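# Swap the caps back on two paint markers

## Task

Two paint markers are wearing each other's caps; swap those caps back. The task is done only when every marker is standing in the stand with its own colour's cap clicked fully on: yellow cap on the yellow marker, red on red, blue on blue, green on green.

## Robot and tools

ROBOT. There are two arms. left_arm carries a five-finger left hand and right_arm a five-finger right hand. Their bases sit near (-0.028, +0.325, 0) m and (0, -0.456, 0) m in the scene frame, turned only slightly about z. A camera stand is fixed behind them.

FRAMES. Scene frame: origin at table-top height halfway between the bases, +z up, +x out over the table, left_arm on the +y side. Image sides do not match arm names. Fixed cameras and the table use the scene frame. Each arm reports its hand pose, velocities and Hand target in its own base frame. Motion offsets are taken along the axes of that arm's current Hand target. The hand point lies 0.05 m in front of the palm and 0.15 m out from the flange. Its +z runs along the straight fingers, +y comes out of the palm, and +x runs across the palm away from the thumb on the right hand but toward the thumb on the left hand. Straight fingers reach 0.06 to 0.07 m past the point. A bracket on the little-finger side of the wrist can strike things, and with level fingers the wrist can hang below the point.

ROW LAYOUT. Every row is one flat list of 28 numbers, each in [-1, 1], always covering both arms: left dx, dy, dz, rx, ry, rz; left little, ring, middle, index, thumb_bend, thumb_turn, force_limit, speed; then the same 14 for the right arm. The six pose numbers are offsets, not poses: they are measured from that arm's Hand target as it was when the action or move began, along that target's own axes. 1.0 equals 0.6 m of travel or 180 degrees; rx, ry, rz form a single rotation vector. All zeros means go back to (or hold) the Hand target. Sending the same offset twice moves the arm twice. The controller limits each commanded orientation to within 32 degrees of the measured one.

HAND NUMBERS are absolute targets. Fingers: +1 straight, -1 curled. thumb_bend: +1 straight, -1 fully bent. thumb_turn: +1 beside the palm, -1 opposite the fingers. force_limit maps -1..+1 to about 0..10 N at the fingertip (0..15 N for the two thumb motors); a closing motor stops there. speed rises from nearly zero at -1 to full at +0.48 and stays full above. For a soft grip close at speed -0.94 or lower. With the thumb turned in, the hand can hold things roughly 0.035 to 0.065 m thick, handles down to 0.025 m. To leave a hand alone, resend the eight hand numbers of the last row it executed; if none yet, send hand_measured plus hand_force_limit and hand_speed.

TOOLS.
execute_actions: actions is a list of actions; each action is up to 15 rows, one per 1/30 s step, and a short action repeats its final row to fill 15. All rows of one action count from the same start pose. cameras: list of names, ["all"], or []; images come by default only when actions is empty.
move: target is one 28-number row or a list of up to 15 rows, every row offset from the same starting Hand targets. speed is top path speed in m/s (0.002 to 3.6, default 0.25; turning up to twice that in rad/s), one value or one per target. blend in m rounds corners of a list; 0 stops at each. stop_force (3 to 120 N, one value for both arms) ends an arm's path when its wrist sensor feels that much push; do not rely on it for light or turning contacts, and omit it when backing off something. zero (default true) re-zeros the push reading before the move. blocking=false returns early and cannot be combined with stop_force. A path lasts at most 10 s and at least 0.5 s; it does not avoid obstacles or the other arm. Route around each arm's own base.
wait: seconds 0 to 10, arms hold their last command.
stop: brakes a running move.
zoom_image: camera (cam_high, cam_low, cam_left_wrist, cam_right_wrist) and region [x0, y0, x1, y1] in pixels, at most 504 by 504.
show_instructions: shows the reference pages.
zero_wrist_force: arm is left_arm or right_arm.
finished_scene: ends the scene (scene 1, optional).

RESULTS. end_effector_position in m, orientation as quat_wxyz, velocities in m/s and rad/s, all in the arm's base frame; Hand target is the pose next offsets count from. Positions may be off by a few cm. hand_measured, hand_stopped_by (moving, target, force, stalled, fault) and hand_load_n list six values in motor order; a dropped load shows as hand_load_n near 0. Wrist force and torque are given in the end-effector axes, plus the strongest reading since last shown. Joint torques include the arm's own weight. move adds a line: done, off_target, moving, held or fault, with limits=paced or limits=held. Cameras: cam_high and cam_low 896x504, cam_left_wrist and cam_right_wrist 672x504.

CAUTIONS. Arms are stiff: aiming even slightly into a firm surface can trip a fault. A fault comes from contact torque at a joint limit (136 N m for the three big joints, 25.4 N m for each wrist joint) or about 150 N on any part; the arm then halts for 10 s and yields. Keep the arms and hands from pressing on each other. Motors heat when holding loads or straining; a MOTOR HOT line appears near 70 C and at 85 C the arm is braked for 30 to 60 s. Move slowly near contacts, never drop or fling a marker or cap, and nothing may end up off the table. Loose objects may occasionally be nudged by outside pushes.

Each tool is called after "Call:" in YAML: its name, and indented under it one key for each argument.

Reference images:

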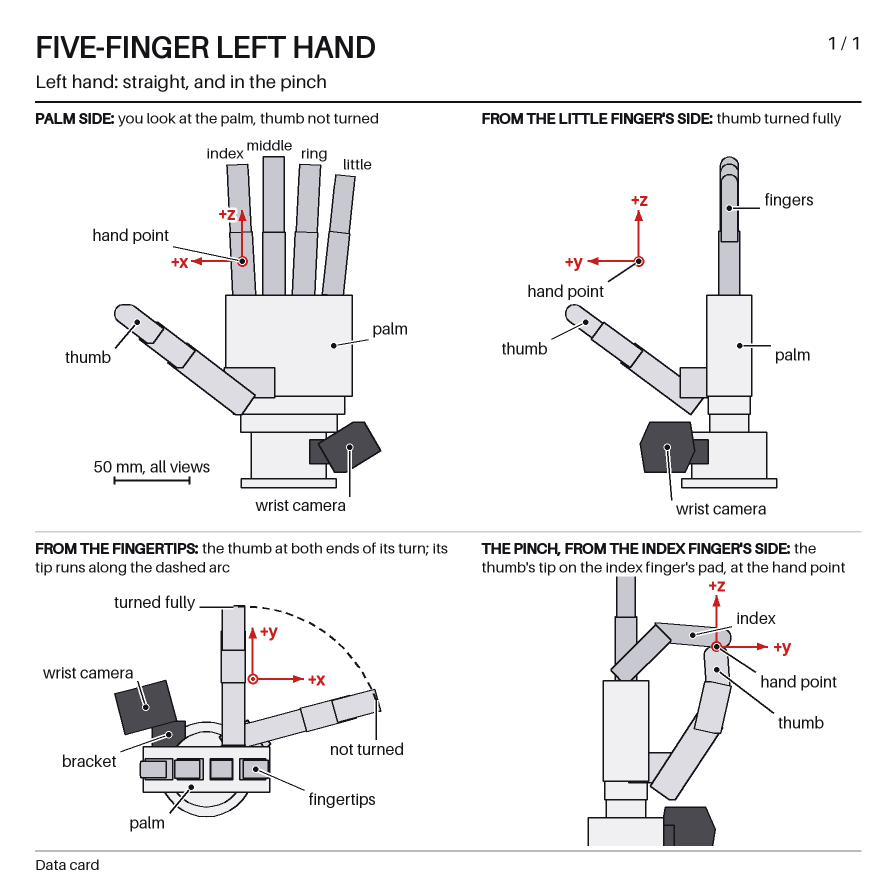

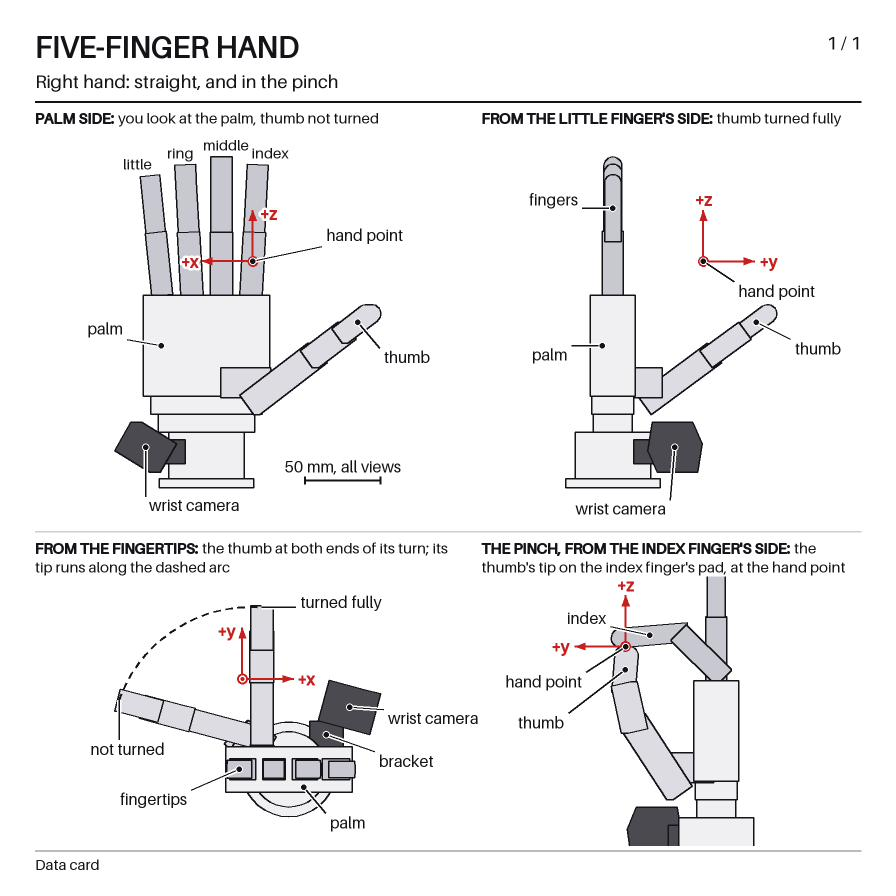

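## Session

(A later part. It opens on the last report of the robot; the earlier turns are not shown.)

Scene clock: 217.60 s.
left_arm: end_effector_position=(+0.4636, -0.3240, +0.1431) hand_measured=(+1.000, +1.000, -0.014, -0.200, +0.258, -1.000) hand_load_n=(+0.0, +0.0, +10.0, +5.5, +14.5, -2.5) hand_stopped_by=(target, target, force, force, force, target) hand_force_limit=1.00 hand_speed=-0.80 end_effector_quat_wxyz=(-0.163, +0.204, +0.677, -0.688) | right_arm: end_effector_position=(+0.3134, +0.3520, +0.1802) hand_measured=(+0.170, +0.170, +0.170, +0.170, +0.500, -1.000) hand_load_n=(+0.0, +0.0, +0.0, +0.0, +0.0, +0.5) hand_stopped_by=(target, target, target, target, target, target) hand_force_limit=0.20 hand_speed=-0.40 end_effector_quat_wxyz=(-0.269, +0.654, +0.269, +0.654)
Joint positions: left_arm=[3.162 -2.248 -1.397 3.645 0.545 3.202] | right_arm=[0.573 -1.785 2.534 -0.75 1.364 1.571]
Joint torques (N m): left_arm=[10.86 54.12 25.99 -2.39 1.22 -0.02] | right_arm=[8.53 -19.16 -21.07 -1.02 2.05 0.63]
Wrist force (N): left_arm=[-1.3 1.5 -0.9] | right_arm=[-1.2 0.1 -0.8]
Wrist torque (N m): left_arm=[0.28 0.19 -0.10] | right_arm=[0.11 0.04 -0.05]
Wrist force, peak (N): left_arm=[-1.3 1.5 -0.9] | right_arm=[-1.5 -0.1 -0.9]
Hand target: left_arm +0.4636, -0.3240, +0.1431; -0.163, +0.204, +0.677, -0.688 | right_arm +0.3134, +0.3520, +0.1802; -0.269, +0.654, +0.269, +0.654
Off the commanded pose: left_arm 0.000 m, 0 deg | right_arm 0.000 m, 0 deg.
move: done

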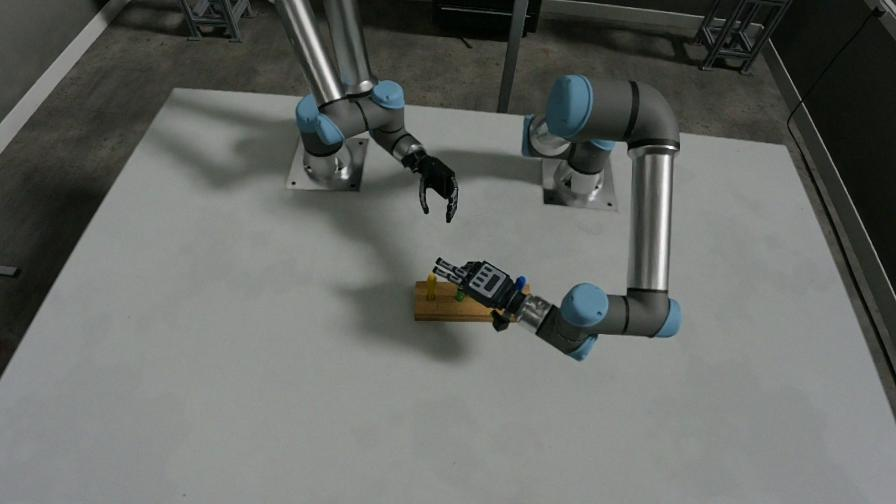

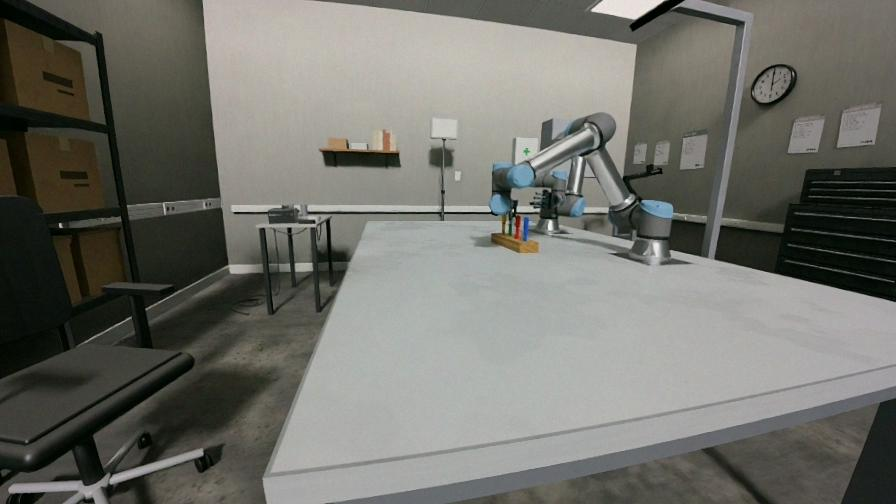

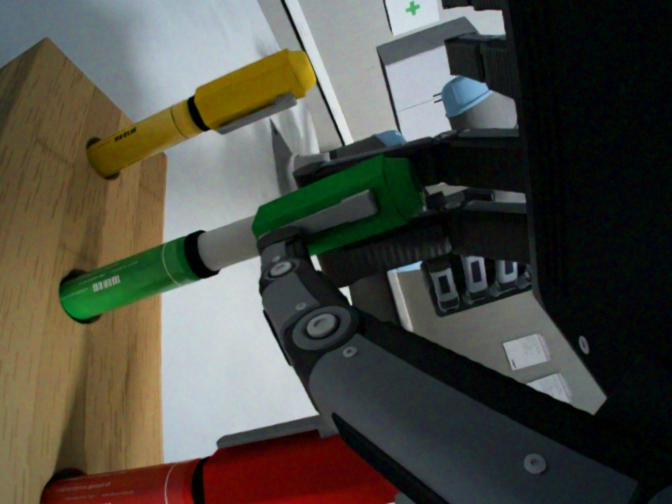

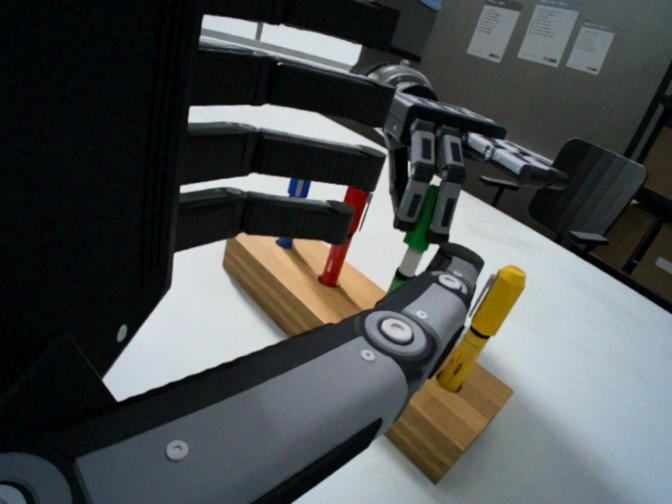

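Call:
move:
  target: [0.0026,0.0433,0,0,0,0,1,1,-0.45,-0.6,-0.4,-1,1,-0.8,0,0,0,0,0,0,0.17,0.17,0.17,0.17,0.5,-1,0.2,-0.4]
  speed: 0.03
  stop_force: 20
  cameras: ["all"]

Call:
zoom_image:
  camera: "cam_left_wrist"
  region: [140, 140, 360, 320]

Call:
zoom_image:
  camera: "cam_right_wrist"
  region: [360, 140, 500, 300]

Call:
zoom_image:
  camera: "cam_low"
  region: [485, 195, 545, 255]

Scene clock: 219.30 s.
left_arm: end_effector_position=(+0.4636, -0.3240, +0.1289) hand_measured=(+1.000, +1.000, -0.014, -0.200, +0.256, -1.000) hand_load_n=(+0.0, +0.0, +14.5, +0.0, +4.5, +0.0) hand_stopped_by=(target, target, force, force, force, target) hand_force_limit=1.00 hand_speed=-0.80 end_effector_quat_wxyz=(-0.163, +0.204, +0.677, -0.688) | right_arm: end_effector_position=(+0.3134, +0.3520, +0.1802) hand_measured=(+0.170, +0.170, +0.170, +0.170, +0.500, -1.000) hand_load_n=(+0.0, +0.0, +0.0, +0.0, +0.0, +0.0) hand_stopped_by=(target, target, target, target, target, target) hand_force_limit=0.20 hand_speed=-0.40 end_effector_quat_wxyz=(-0.269, +0.654, +0.269, +0.654)
Joint positions: left_arm=[3.162 -2.264 -1.409 3.673 0.545 3.202] | right_arm=[0.573 -1.785 2.534 -0.75 1.364 1.571]
Joint torques (N m): left_arm=[6.63 55.8 26.51 -0.42 0.94 1.14] | right_arm=[8.97 -18.81 -20.65 -0.92 2.2 0.6]
Wrist force (N): left_arm=[-0.5 1.5 -2.2] | right_arm=[-1.0 -0.3 -0.7]
Wrist torque (N m): left_arm=[-0.01 0.06 -0.05] | right_arm=[0.06 0.02 -0.05]
Wrist force, peak (N): left_arm=[-2.5 -20.6 -2.2] | right_arm=[-1.4 -0.4 -0.9]
Hand target: left_arm +0.4636, -0.3240, +0.1289; -0.163, +0.204, +0.677, -0.688 (not the last commanded pose) | right_arm +0.3134, +0.3520, +0.1802; -0.269, +0.654, +0.269, +0.654
Off the commanded pose: left_arm 0.012 m, 0 deg | right_arm 0.000 m, 0 deg.
move: contact (left_arm)

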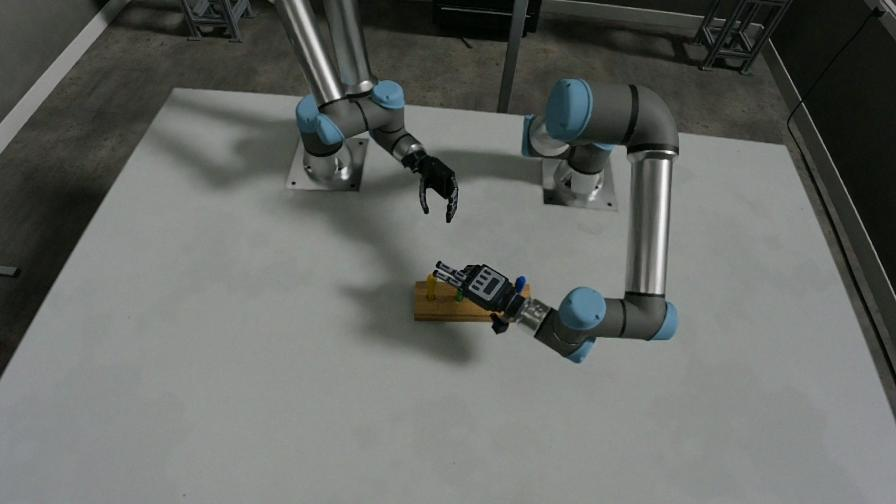

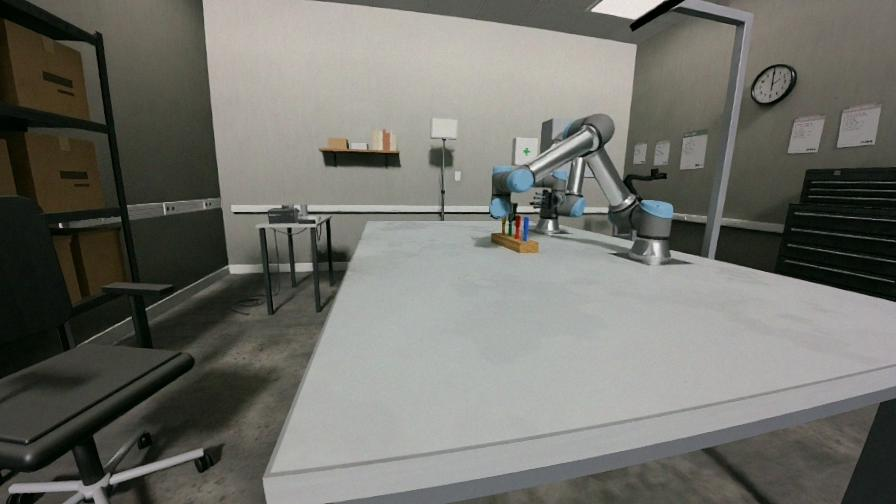

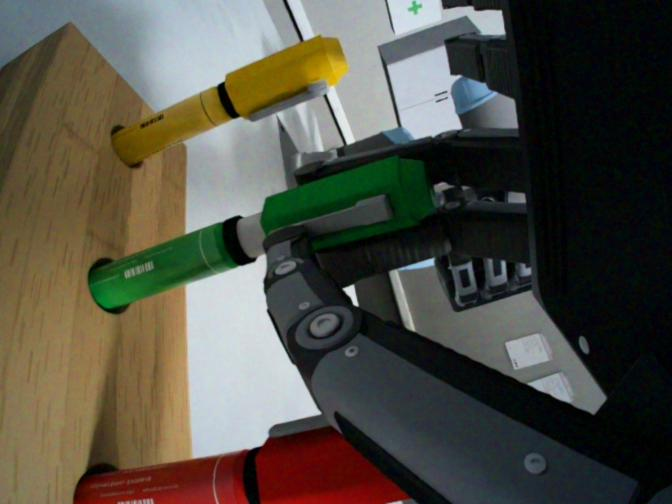

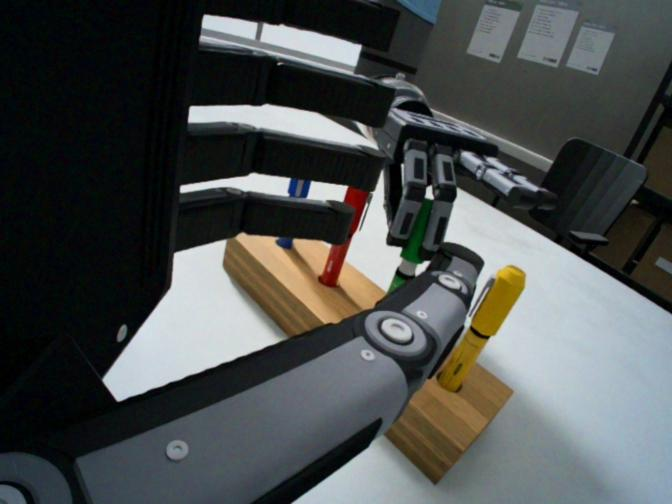

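Scaled by 2.291 from the camera's 672x504 image, which has a finer 960x720 frame.

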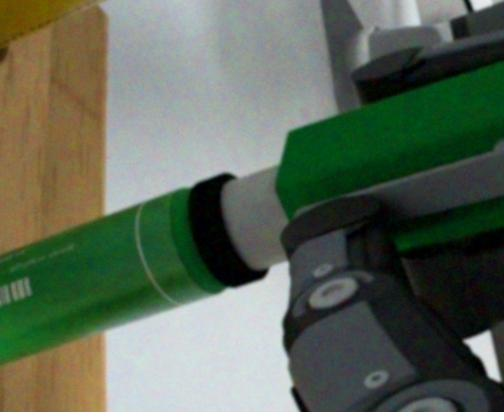

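Scaled by 3.150 from the camera's 672x504 image, which has a finer 960x720 frame.

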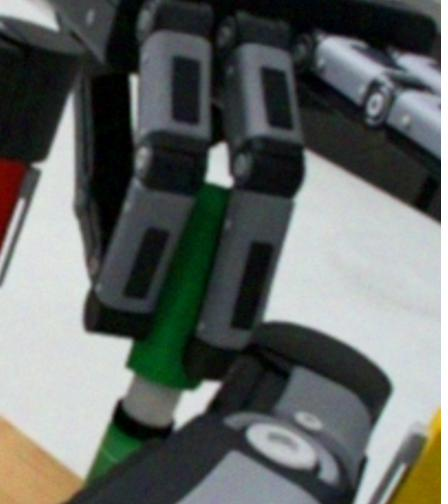

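Scaled by 8.400 from the camera's 896x504 image, which has a finer 1280x720 frame.

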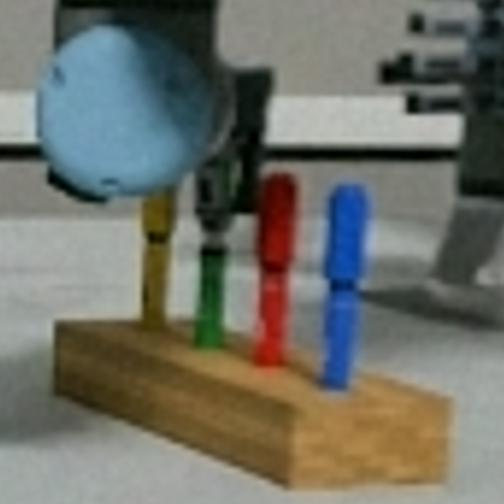

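Call:
move:
  target: [0,0,0,0,0,0,1,1,-0.5,-0.65,-0.5,-1,1,-0.5,0,0,0,0,0,0,0.17,0.17,0.17,0.17,0.5,-1,0.2,-0.4]
  speed: 0.03

Call:
move:
  target: [0.0009,0.015,0,0,0,0,1,1,-0.5,-0.65,-0.5,-1,1,-0.5,0,0,0,0,0,0,0.17,0.17,0.17,0.17,0.5,-1,0.2,-0.4]
  speed: 0.03
  stop_force: 25
  cameras: ["all"]

Call:
zoom_image:
  camera: "cam_left_wrist"
  region: [140, 140, 360, 320]

Scene clock: 220.17 s.
left_arm: end_effector_position=(+0.4636, -0.3240, +0.1289) hand_measured=(+1.000, +1.000, -0.014, -0.376, +0.212, -1.000) hand_load_n=(+0.0, +0.0, +18.0, +6.0, +17.0, -4.0) hand_stopped_by=(target, target, force, force, force, target) hand_force_limit=1.00 hand_speed=-0.50 end_effector_quat_wxyz=(-0.163, +0.204, +0.677, -0.688) | right_arm: end_effector_position=(+0.3134, +0.3520, +0.1802) hand_measured=(+0.170, +0.170, +0.170, +0.170, +0.500, -1.000) hand_load_n=(+0.0, +0.0, +0.0, +0.0, +0.0, +0.0) hand_stopped_by=(target, target, target, target, target, target) hand_force_limit=0.20 hand_speed=-0.40 end_effector_quat_wxyz=(-0.269, +0.654, +0.269, +0.654)
Joint positions: left_arm=[3.162 -2.264 -1.409 3.673 0.545 3.202] | right_arm=[0.573 -1.785 2.534 -0.75 1.364 1.571]
Joint torques (N m): left_arm=[4.38 54.15 25.68 -0.36 0.74 0.45] | right_arm=[9.27 -19.25 -22.58 -0.8 1.95 0.5]
Wrist force (N): left_arm=[-0.5 1.0 -2.0] | right_arm=[-1.0 -0.1 -0.8]
Wrist torque (N m): left_arm=[0.07 0.05 -0.04] | right_arm=[0.09 0.00 -0.04]
Wrist force, peak (N): left_arm=[-0.1 3.3 -2.5] | right_arm=[-1.3 -0.2 -1.0]
Hand target: left_arm +0.4636, -0.3240, +0.1289; -0.163, +0.204, +0.677, -0.688 | right_arm +0.3134, +0.3520, +0.1802; -0.269, +0.654, +0.269, +0.654
Off the commanded pose: left_arm 0.000 m, 0 deg | right_arm 0.000 m, 0 deg.
move: done

Scene clock: 221.37 s.
left_arm: end_effector_position=(+0.4636, -0.3240, +0.1261) hand_measured=(+1.000, +1.000, -0.014, -0.376, +0.212, -1.000) hand_load_n=(+0.0, -0.5, +21.0, +3.5, +10.0, -5.5) hand_stopped_by=(target, target, force, force, force, target) hand_force_limit=1.00 hand_speed=-0.50 end_effector_quat_wxyz=(-0.163, +0.204, +0.677, -0.688) | right_arm: end_effector_position=(+0.3134, +0.3520, +0.1802) hand_measured=(+0.170, +0.170, +0.170, +0.170, +0.500, -1.000) hand_load_n=(+0.0, +0.0, +0.0, -0.5, +0.0, +0.5) hand_stopped_by=(target, target, target, target, target, target) hand_force_limit=0.20 hand_speed=-0.40 end_effector_quat_wxyz=(-0.269, +0.654, +0.269, +0.654)
Joint positions: left_arm=[3.162 -2.268 -1.411 3.679 0.545 3.202] | right_arm=[0.573 -1.785 2.534 -0.75 1.364 1.571]
Joint torques (N m): left_arm=[3.95 53.15 25.54 -2.24 0.72 0.7] | right_arm=[8.92 -19.93 -22.14 -0.78 1.94 0.72]
Wrist force (N): left_arm=[-0.1 -1.8 -2.8] | right_arm=[-1.2 -0.2 -0.9]
Wrist torque (N m): left_arm=[-0.05 -0.01 0.05] | right_arm=[0.07 0.05 -0.06]
Wrist force, peak (N): left_arm=[-2.0 -25.0 -3.0] | right_arm=[-1.4 -0.4 -0.7]
Hand target: left_arm +0.4636, -0.3240, +0.1261; -0.163, +0.204, +0.677, -0.688 (not the last commanded pose) | right_arm +0.3134, +0.3520, +0.1802; -0.269, +0.654, +0.269, +0.654
Off the commanded pose: left_arm 0.006 m, 0 deg | right_arm 0.000 m, 0 deg.
move: contact (left_arm)

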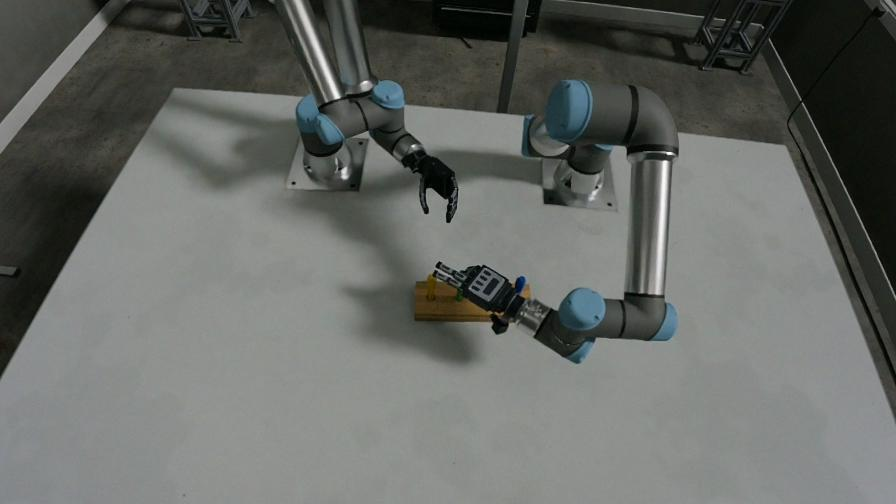

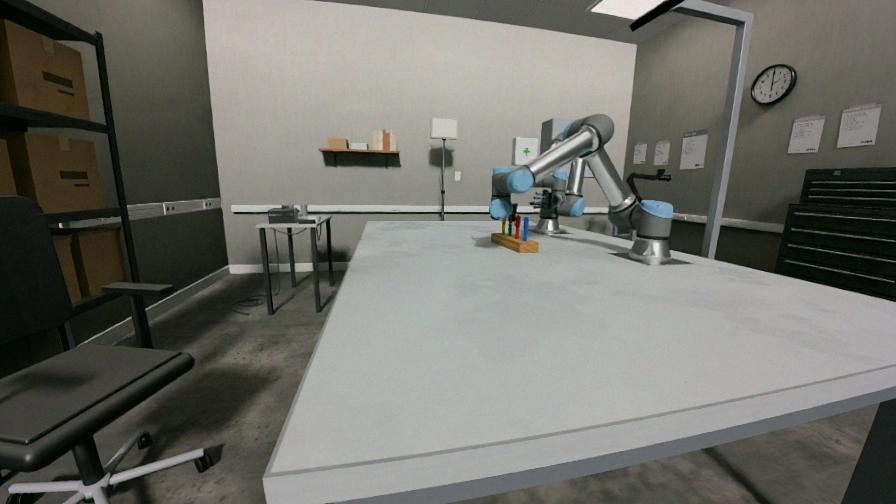

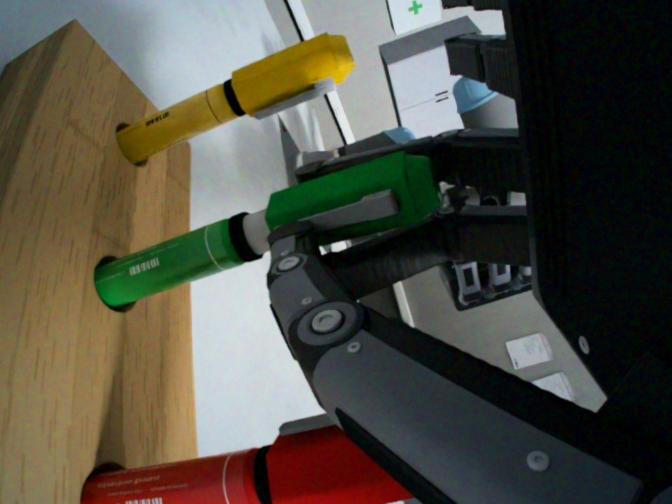

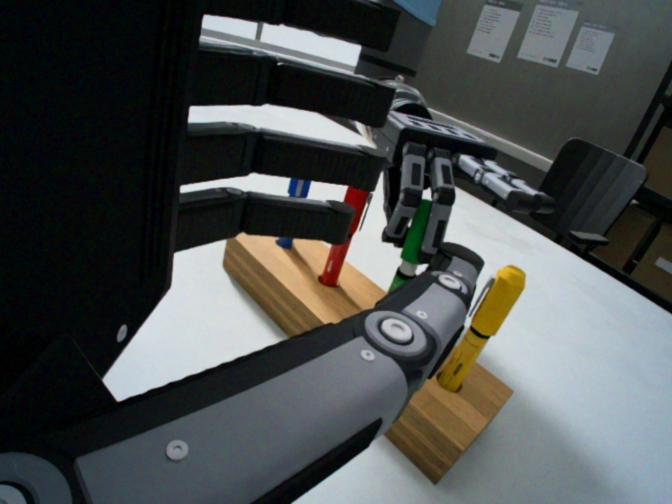

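Scaled by 2.291 from the camera's 672x504 image, which has a finer 960x720 frame.

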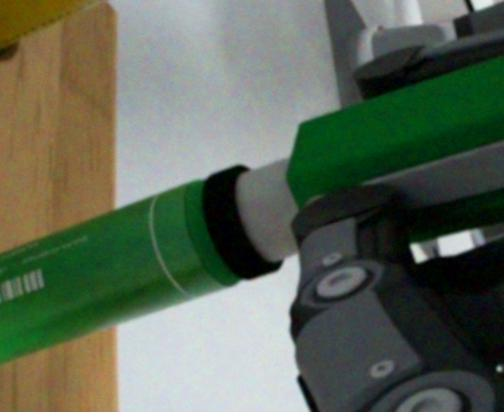

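Call:
zoom_image:
  camera: "cam_right_wrist"
  region: [360, 160, 480, 300]

Call:
zoom_image:
  camera: "cam_low"
  region: [500, 210, 530, 240]

Call:
zoom_image:
  camera: "cam_left_wrist"
  region: [80, 20, 480, 320]

Scaled by 3.600 from the camera's 672x504 image, which has a finer 960x720 frame.

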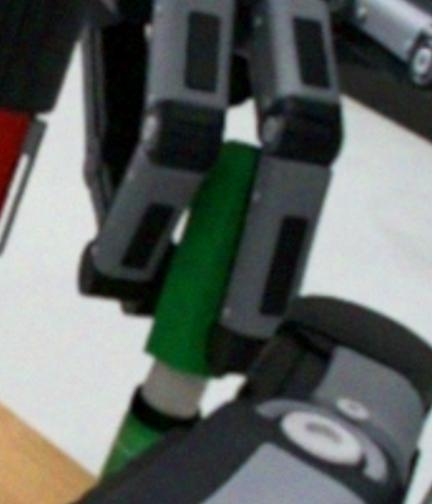

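Scaled by 16.800 from the camera's 896x504 image, which has a finer 1280x720 frame.

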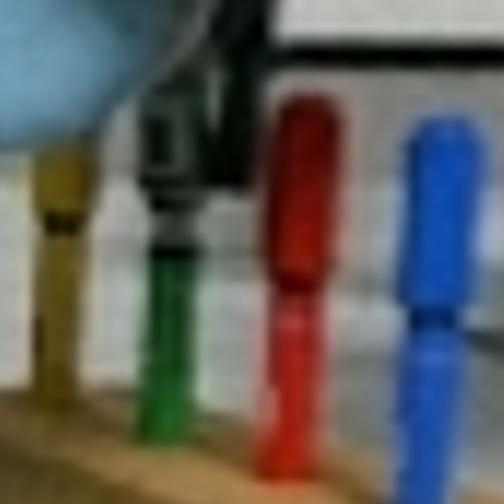

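Scaled by 1.260 from the camera's 672x504 image, which has a finer 960x720 frame.

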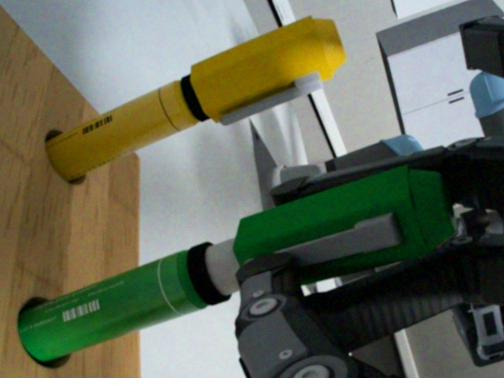

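Call:
move:
  target: [0,0,0,0,0,0,1,1,0.2,0.2,0.45,-1,0.2,-0.4,0,0,0,0,0,0,0.17,0.17,0.17,0.17,0.5,-1,0.2,-0.4]
  speed: 0.03
  cameras: ["all"]

Call:
zoom_image:
  camera: "cam_right_wrist"
  region: [360, 160, 480, 300]

Call:
zoom_image:
  camera: "cam_left_wrist"
  region: [80, 20, 480, 320]

Scene clock: 223.50 s.
left_arm: end_effector_position=(+0.4636, -0.3240, +0.1261) hand_measured=(+1.000, +1.000, +0.200, +0.200, +0.450, -1.000) hand_load_n=(+0.0, +0.0, +0.0, +0.0, +0.0, +0.0) hand_stopped_by=(target, target, target, target, target, target) hand_force_limit=0.20 hand_speed=-0.40 end_effector_quat_wxyz=(-0.163, +0.204, +0.677, -0.688) | right_arm: end_effector_position=(+0.3134, +0.3520, +0.1802) hand_measured=(+0.170, +0.170, +0.170, +0.170, +0.500, -1.000) hand_load_n=(+0.0, +0.0, +0.0, +0.0, +0.0, +0.0) hand_stopped_by=(target, target, target, target, target, target) hand_force_limit=0.20 hand_speed=-0.40 end_effector_quat_wxyz=(-0.269, +0.654, +0.269, +0.654)
Joint positions: left_arm=[3.162 -2.268 -1.411 3.679 0.545 3.202] | right_arm=[0.573 -1.785 2.534 -0.75 1.364 1.571]
Joint torques (N m): left_arm=[3.69 52.5 25.49 -2.09 0.77 0.69] | right_arm=[9.82 -20.56 -20.83 -0.89 1.82 0.54]
Wrist force (N): left_arm=[-0.1 1.7 -0.2] | right_arm=[-1.2 -0.1 -0.7]
Wrist torque (N m): left_arm=[0.26 0.04 -0.03] | right_arm=[0.09 0.04 -0.06]
Wrist force, peak (N): left_arm=[-0.5 -2.9 -2.9] | right_arm=[-1.2 -0.2 -1.1]
Hand target: left_arm +0.4636, -0.3240, +0.1261; -0.163, +0.204, +0.677, -0.688 | right_arm +0.3134, +0.3520, +0.1802; -0.269, +0.654, +0.269, +0.654
Off the commanded pose: left_arm 0.000 m, 0 deg | right_arm 0.000 m, 0 deg.
move: done

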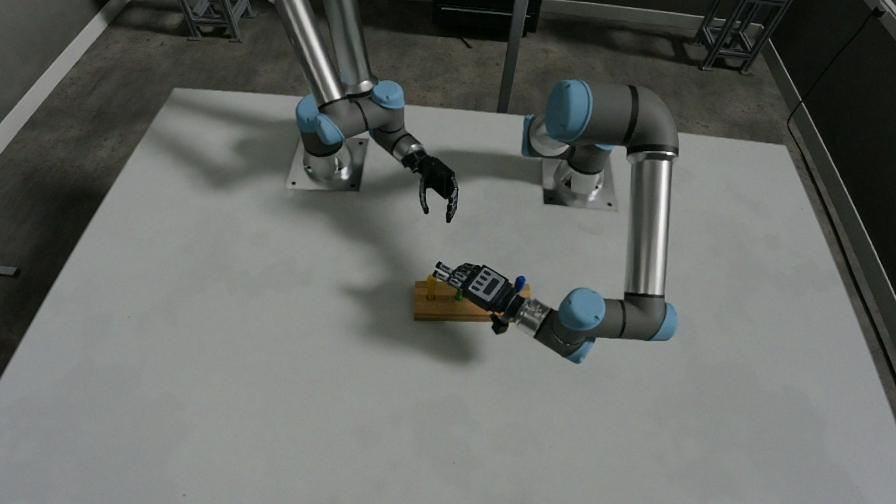

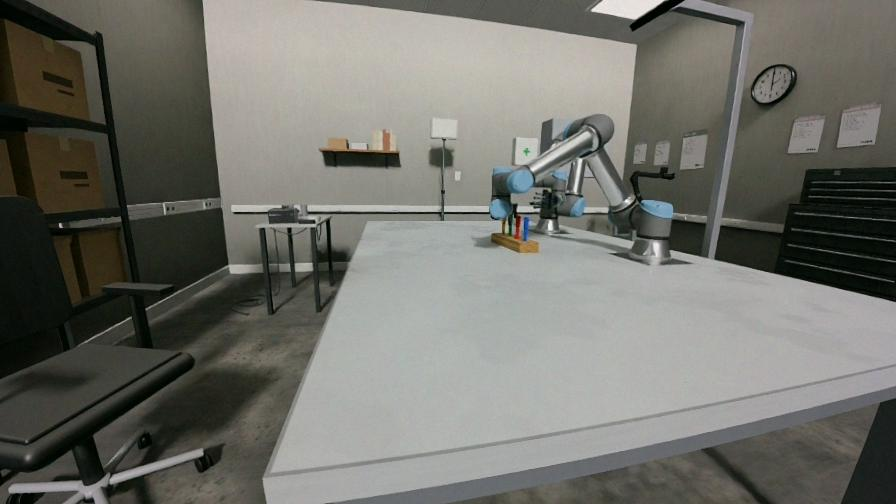

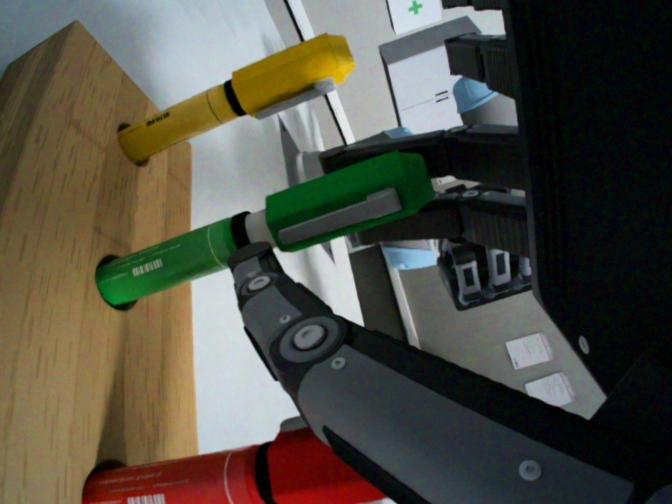

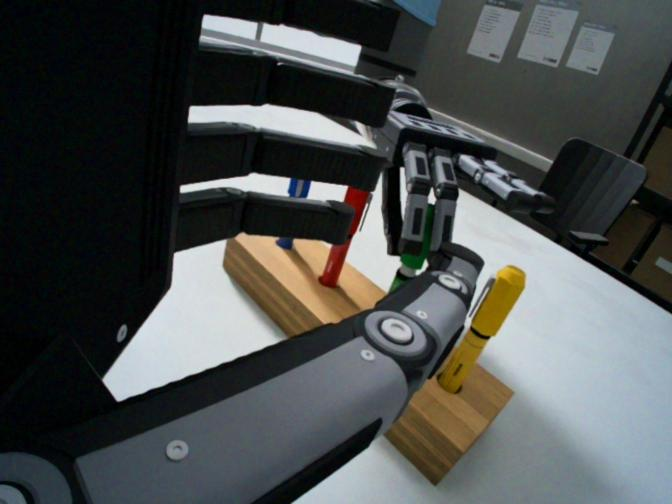

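Scaled by 3.600 from the camera's 672x504 image, which has a finer 960x720 frame.

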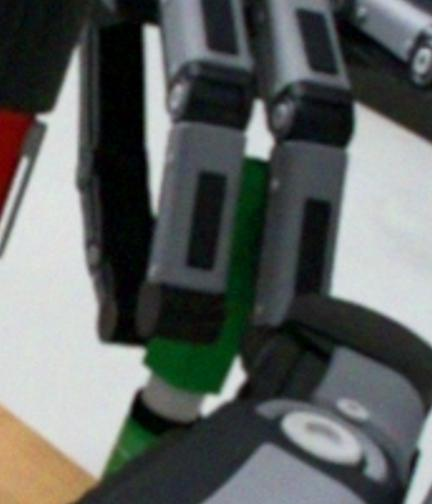

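Scaled by 1.260 from the camera's 672x504 image, which has a finer 960x720 frame.

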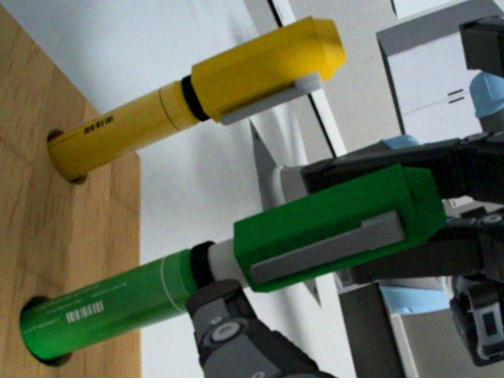

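Call:
move:
  target: [0,0,0,0,0,0,1,1,-0.2,-0.4,0.15,-1,-0.6,-0.5,0,0,0,0,0,0,0.17,0.17,0.17,0.17,0.5,-1,0.2,-0.4]
  speed: 0.03

Call:
move:
  target: [0,0,0,0,0,0,1,1,-0.5,-0.65,-0.4,-1,1,-0.5,0,0,0,0,0,0,0.17,0.17,0.17,0.17,0.5,-1,0.2,-0.4]
  speed: 0.03
  cameras: ["all"]

Call:
zoom_image:
  camera: "cam_left_wrist"
  region: [80, 20, 480, 320]

Scene clock: 224.30 s.
left_arm: end_effector_position=(+0.4636, -0.3240, +0.1262) hand_measured=(+1.000, +1.000, -0.024, -0.164, +0.336, -1.000) hand_load_n=(+0.0, +0.0, +4.0, +0.0, +3.0, -0.5) hand_stopped_by=(target, target, force, force, force, target) hand_force_limit=-0.60 hand_speed=-0.50 end_effector_quat_wxyz=(-0.163, +0.204, +0.677, -0.688) | right_arm: end_effector_position=(+0.3134, +0.3520, +0.1802) hand_measured=(+0.170, +0.170, +0.170, +0.170, +0.500, -1.000) hand_load_n=(+0.0, +0.0, +0.0, +0.0, +0.0, +0.0) hand_stopped_by=(target, target, target, target, target, target) hand_force_limit=0.20 hand_speed=-0.40 end_effector_quat_wxyz=(-0.269, +0.654, +0.269, +0.654)
Joint positions: left_arm=[3.162 -2.268 -1.411 3.679 0.545 3.202] | right_arm=[0.573 -1.785 2.534 -0.75 1.364 1.571]
Joint torques (N m): left_arm=[3.94 51.35 25.41 -0.5 0.7 0.68] | right_arm=[9.62 -19.76 -21.18 -0.74 1.73 0.6]
Wrist force (N): left_arm=[0.4 -0.7 0.8] | right_arm=[-1.3 -0.2 -0.7]
Wrist torque (N m): left_arm=[0.08 0.04 0.03] | right_arm=[0.07 0.04 -0.06]
Wrist force, peak (N): left_arm=[0.0 -2.3 2.8] | right_arm=[-1.4 -0.1 -0.9]
Hand target: left_arm +0.4636, -0.3240, +0.1261; -0.163, +0.204, +0.677, -0.688 | right_arm +0.3134, +0.3520, +0.1802; -0.269, +0.654, +0.269, +0.654
Off the commanded pose: left_arm 0.000 m, 0 deg | right_arm 0.000 m, 0 deg.
move: done

Scene clock: 224.83 s.
left_arm: end_effector_position=(+0.4636, -0.3240, +0.1261) hand_measured=(+1.000, +1.000, -0.042, -0.524, +0.304, -1.000) hand_load_n=(+0.0, +0.0, +13.0, +8.5, +16.5, +0.0) hand_stopped_by=(target, target, force, force, force, target) hand_force_limit=1.00 hand_speed=-0.50 end_effector_quat_wxyz=(-0.163, +0.204, +0.677, -0.688) | right_arm: end_effector_position=(+0.3134, +0.3520, +0.1802) hand_measured=(+0.170, +0.170, +0.170, +0.170, +0.500, -1.000) hand_load_n=(+0.0, +0.0, -0.5, +0.0, +0.0, +0.0) hand_stopped_by=(target, target, target, target, target, target) hand_force_limit=0.20 hand_speed=-0.40 end_effector_quat_wxyz=(-0.269, +0.654, +0.269, +0.654)
Joint positions: left_arm=[3.162 -2.268 -1.411 3.679 0.545 3.202] | right_arm=[0.573 -1.785 2.534 -0.75 1.364 1.571]
Joint torques (N m): left_arm=[3.97 49.8 25.5 0.98 0.8 0.61] | right_arm=[8.66 -19.56 -20.83 -1.13 1.97 0.33]
Wrist force (N): left_arm=[-0.7 -4.7 2.8] | right_arm=[-1.0 0.0 -1.0]
Wrist torque (N m): left_arm=[0.14 0.12 0.09] | right_arm=[0.11 0.01 -0.04]
Wrist force, peak (N): left_arm=[-0.7 -4.4 3.3] | right_arm=[-1.4 -0.3 -0.9]
Hand target: left_arm +0.4636, -0.3240, +0.1261; -0.163, +0.204, +0.677, -0.688 | right_arm +0.3134, +0.3520, +0.1802; -0.269, +0.654, +0.269, +0.654
Off the commanded pose: left_arm 0.000 m, 0 deg | right_arm 0.000 m, 0 deg.
move: done

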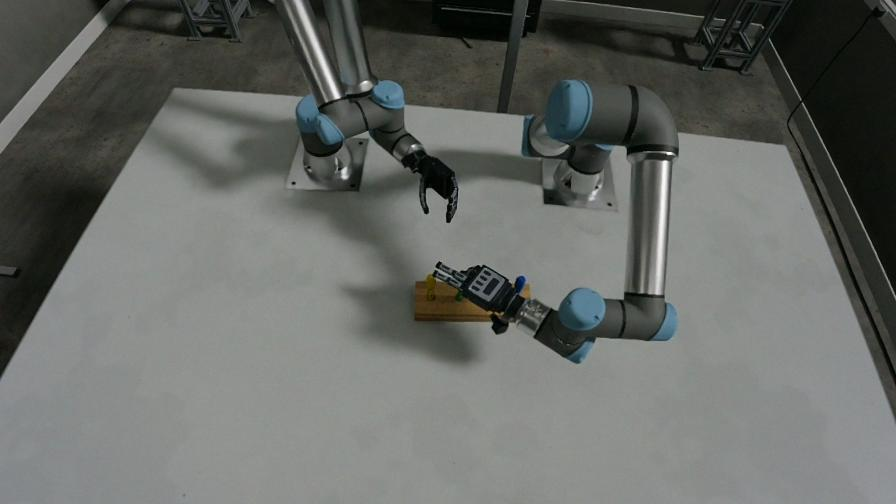

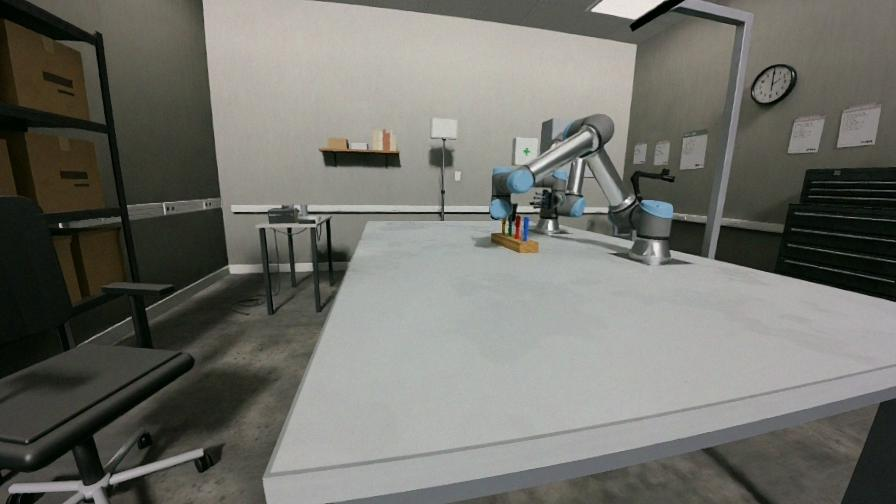

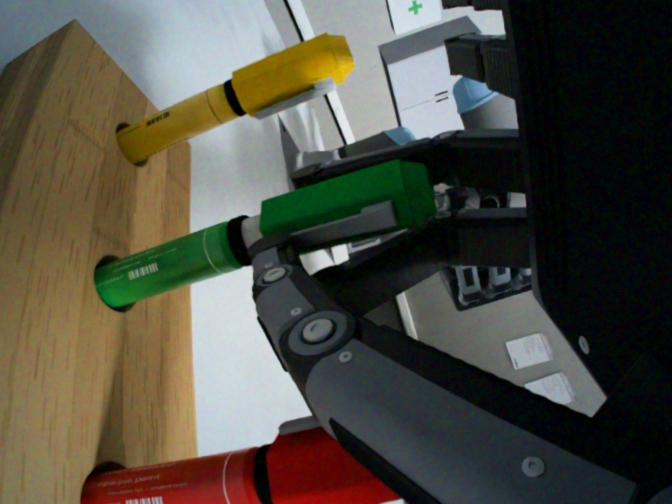

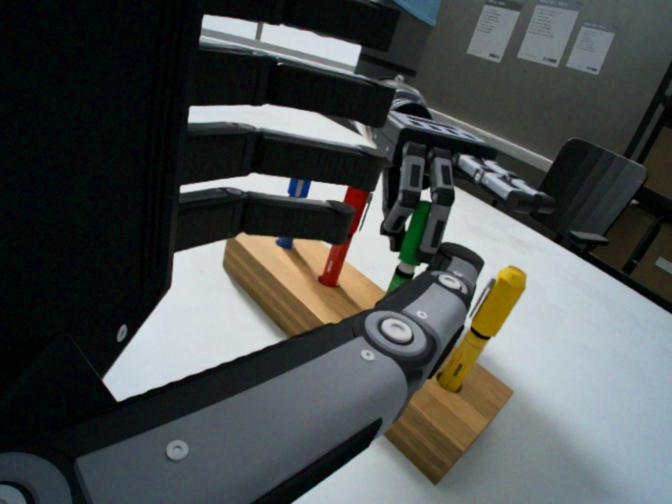

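Scaled by 1.260 from the camera's 672x504 image, which has a finer 960x720 frame.

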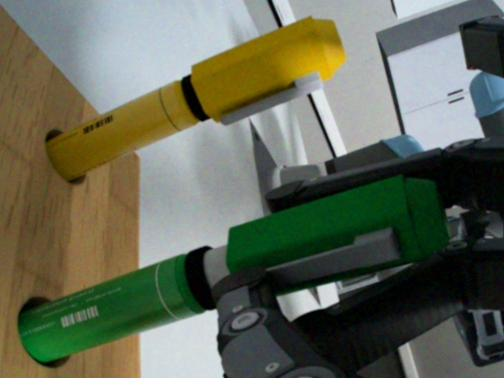

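Call:
move:
  target: [0.0009,0.018,0,0,0,0,1,1,-0.5,-0.65,-0.4,-1,1,-0.5,0,0,0,0,0,0,0.17,0.17,0.17,0.17,0.5,-1,0.2,-0.4]
  speed: 0.03
  stop_force: 22
  cameras: ["all"]

Call:
zoom_image:
  camera: "cam_left_wrist"
  region: [80, 20, 480, 320]

Scene clock: 226.50 s.
left_arm: end_effector_position=(+0.4637, -0.3240, +0.1153) hand_measured=(+1.000, +1.000, -0.042, -0.524, +0.304, -1.000) hand_load_n=(+0.0, +0.0, +5.0, +10.0, +14.0, -0.5) hand_stopped_by=(target, target, force, force, force, target) hand_force_limit=1.00 hand_speed=-0.50 end_effector_quat_wxyz=(-0.163, +0.204, +0.677, -0.688) | right_arm: end_effector_position=(+0.3134, +0.3520, +0.1802) hand_measured=(+0.170, +0.170, +0.170, +0.170, +0.500, -1.000) hand_load_n=(+0.0, +0.0, +0.0, +0.0, +0.0, +0.0) hand_stopped_by=(target, target, target, target, target, target) hand_force_limit=0.20 hand_speed=-0.40 end_effector_quat_wxyz=(-0.269, +0.654, +0.269, +0.654)
Joint positions: left_arm=[3.162 -2.281 -1.418 3.7 0.544 3.202] | right_arm=[0.573 -1.785 2.534 -0.75 1.364 1.571]
Joint torques (N m): left_arm=[-6.46 45.7 19.95 0.96 -1.23 1.92] | right_arm=[8.92 -19.02 -20.64 -0.68 1.74 0.6]
Wrist force (N): left_arm=[-1.1 -20.8 4.8] | right_arm=[-1.0 -0.2 -0.8]
Wrist torque (N m): left_arm=[-0.17 0.17 0.39] | right_arm=[0.08 0.00 -0.04]
Wrist force, peak (N): left_arm=[-1.2 -24.2 4.9] | right_arm=[-1.4 -0.3 -0.8]
Hand target: left_arm +0.4637, -0.3240, +0.1153; -0.163, +0.204, +0.677, -0.688 | right_arm +0.3134, +0.3520, +0.1802; -0.269, +0.654, +0.269, +0.654
Off the commanded pose: left_arm 0.000 m, 0 deg | right_arm 0.000 m, 0 deg.
move: done

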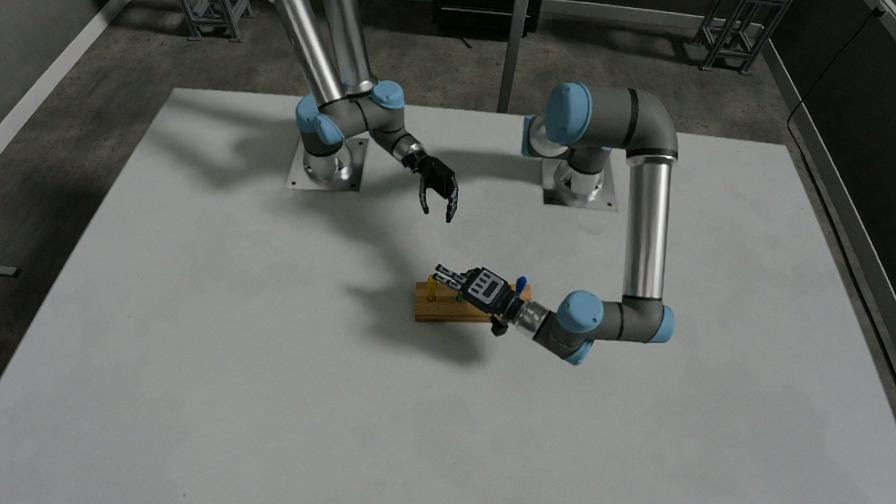

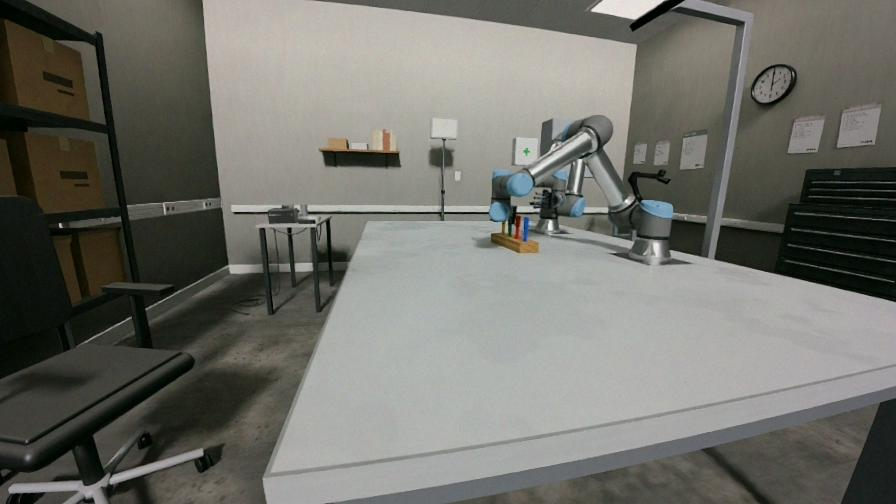

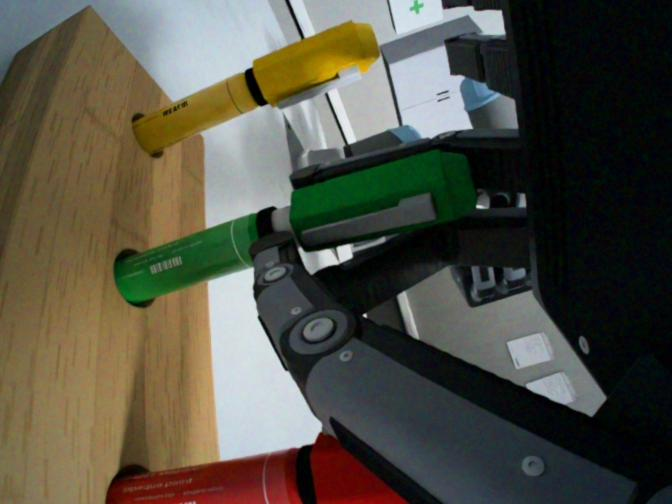

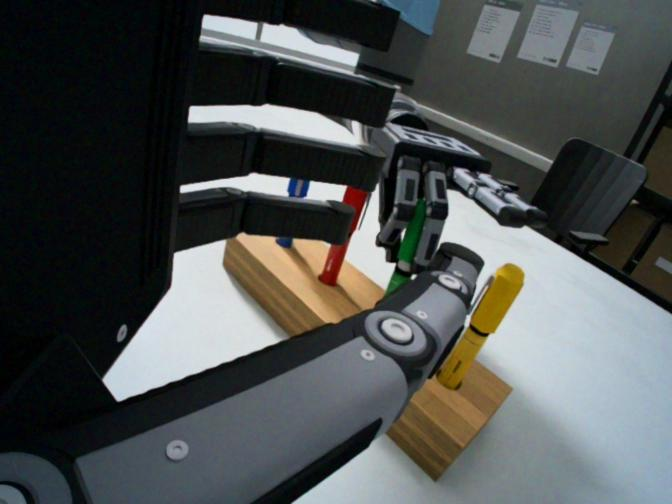

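Scaled by 1.260 from the camera's 672x504 image, which has a finer 960x720 frame.

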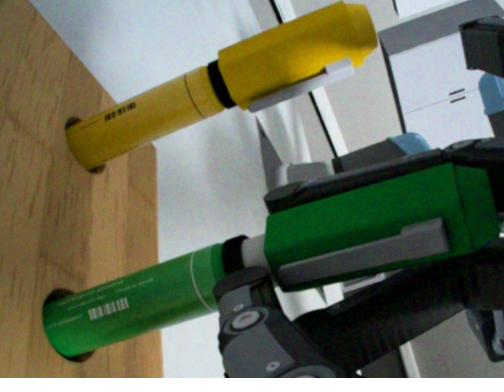

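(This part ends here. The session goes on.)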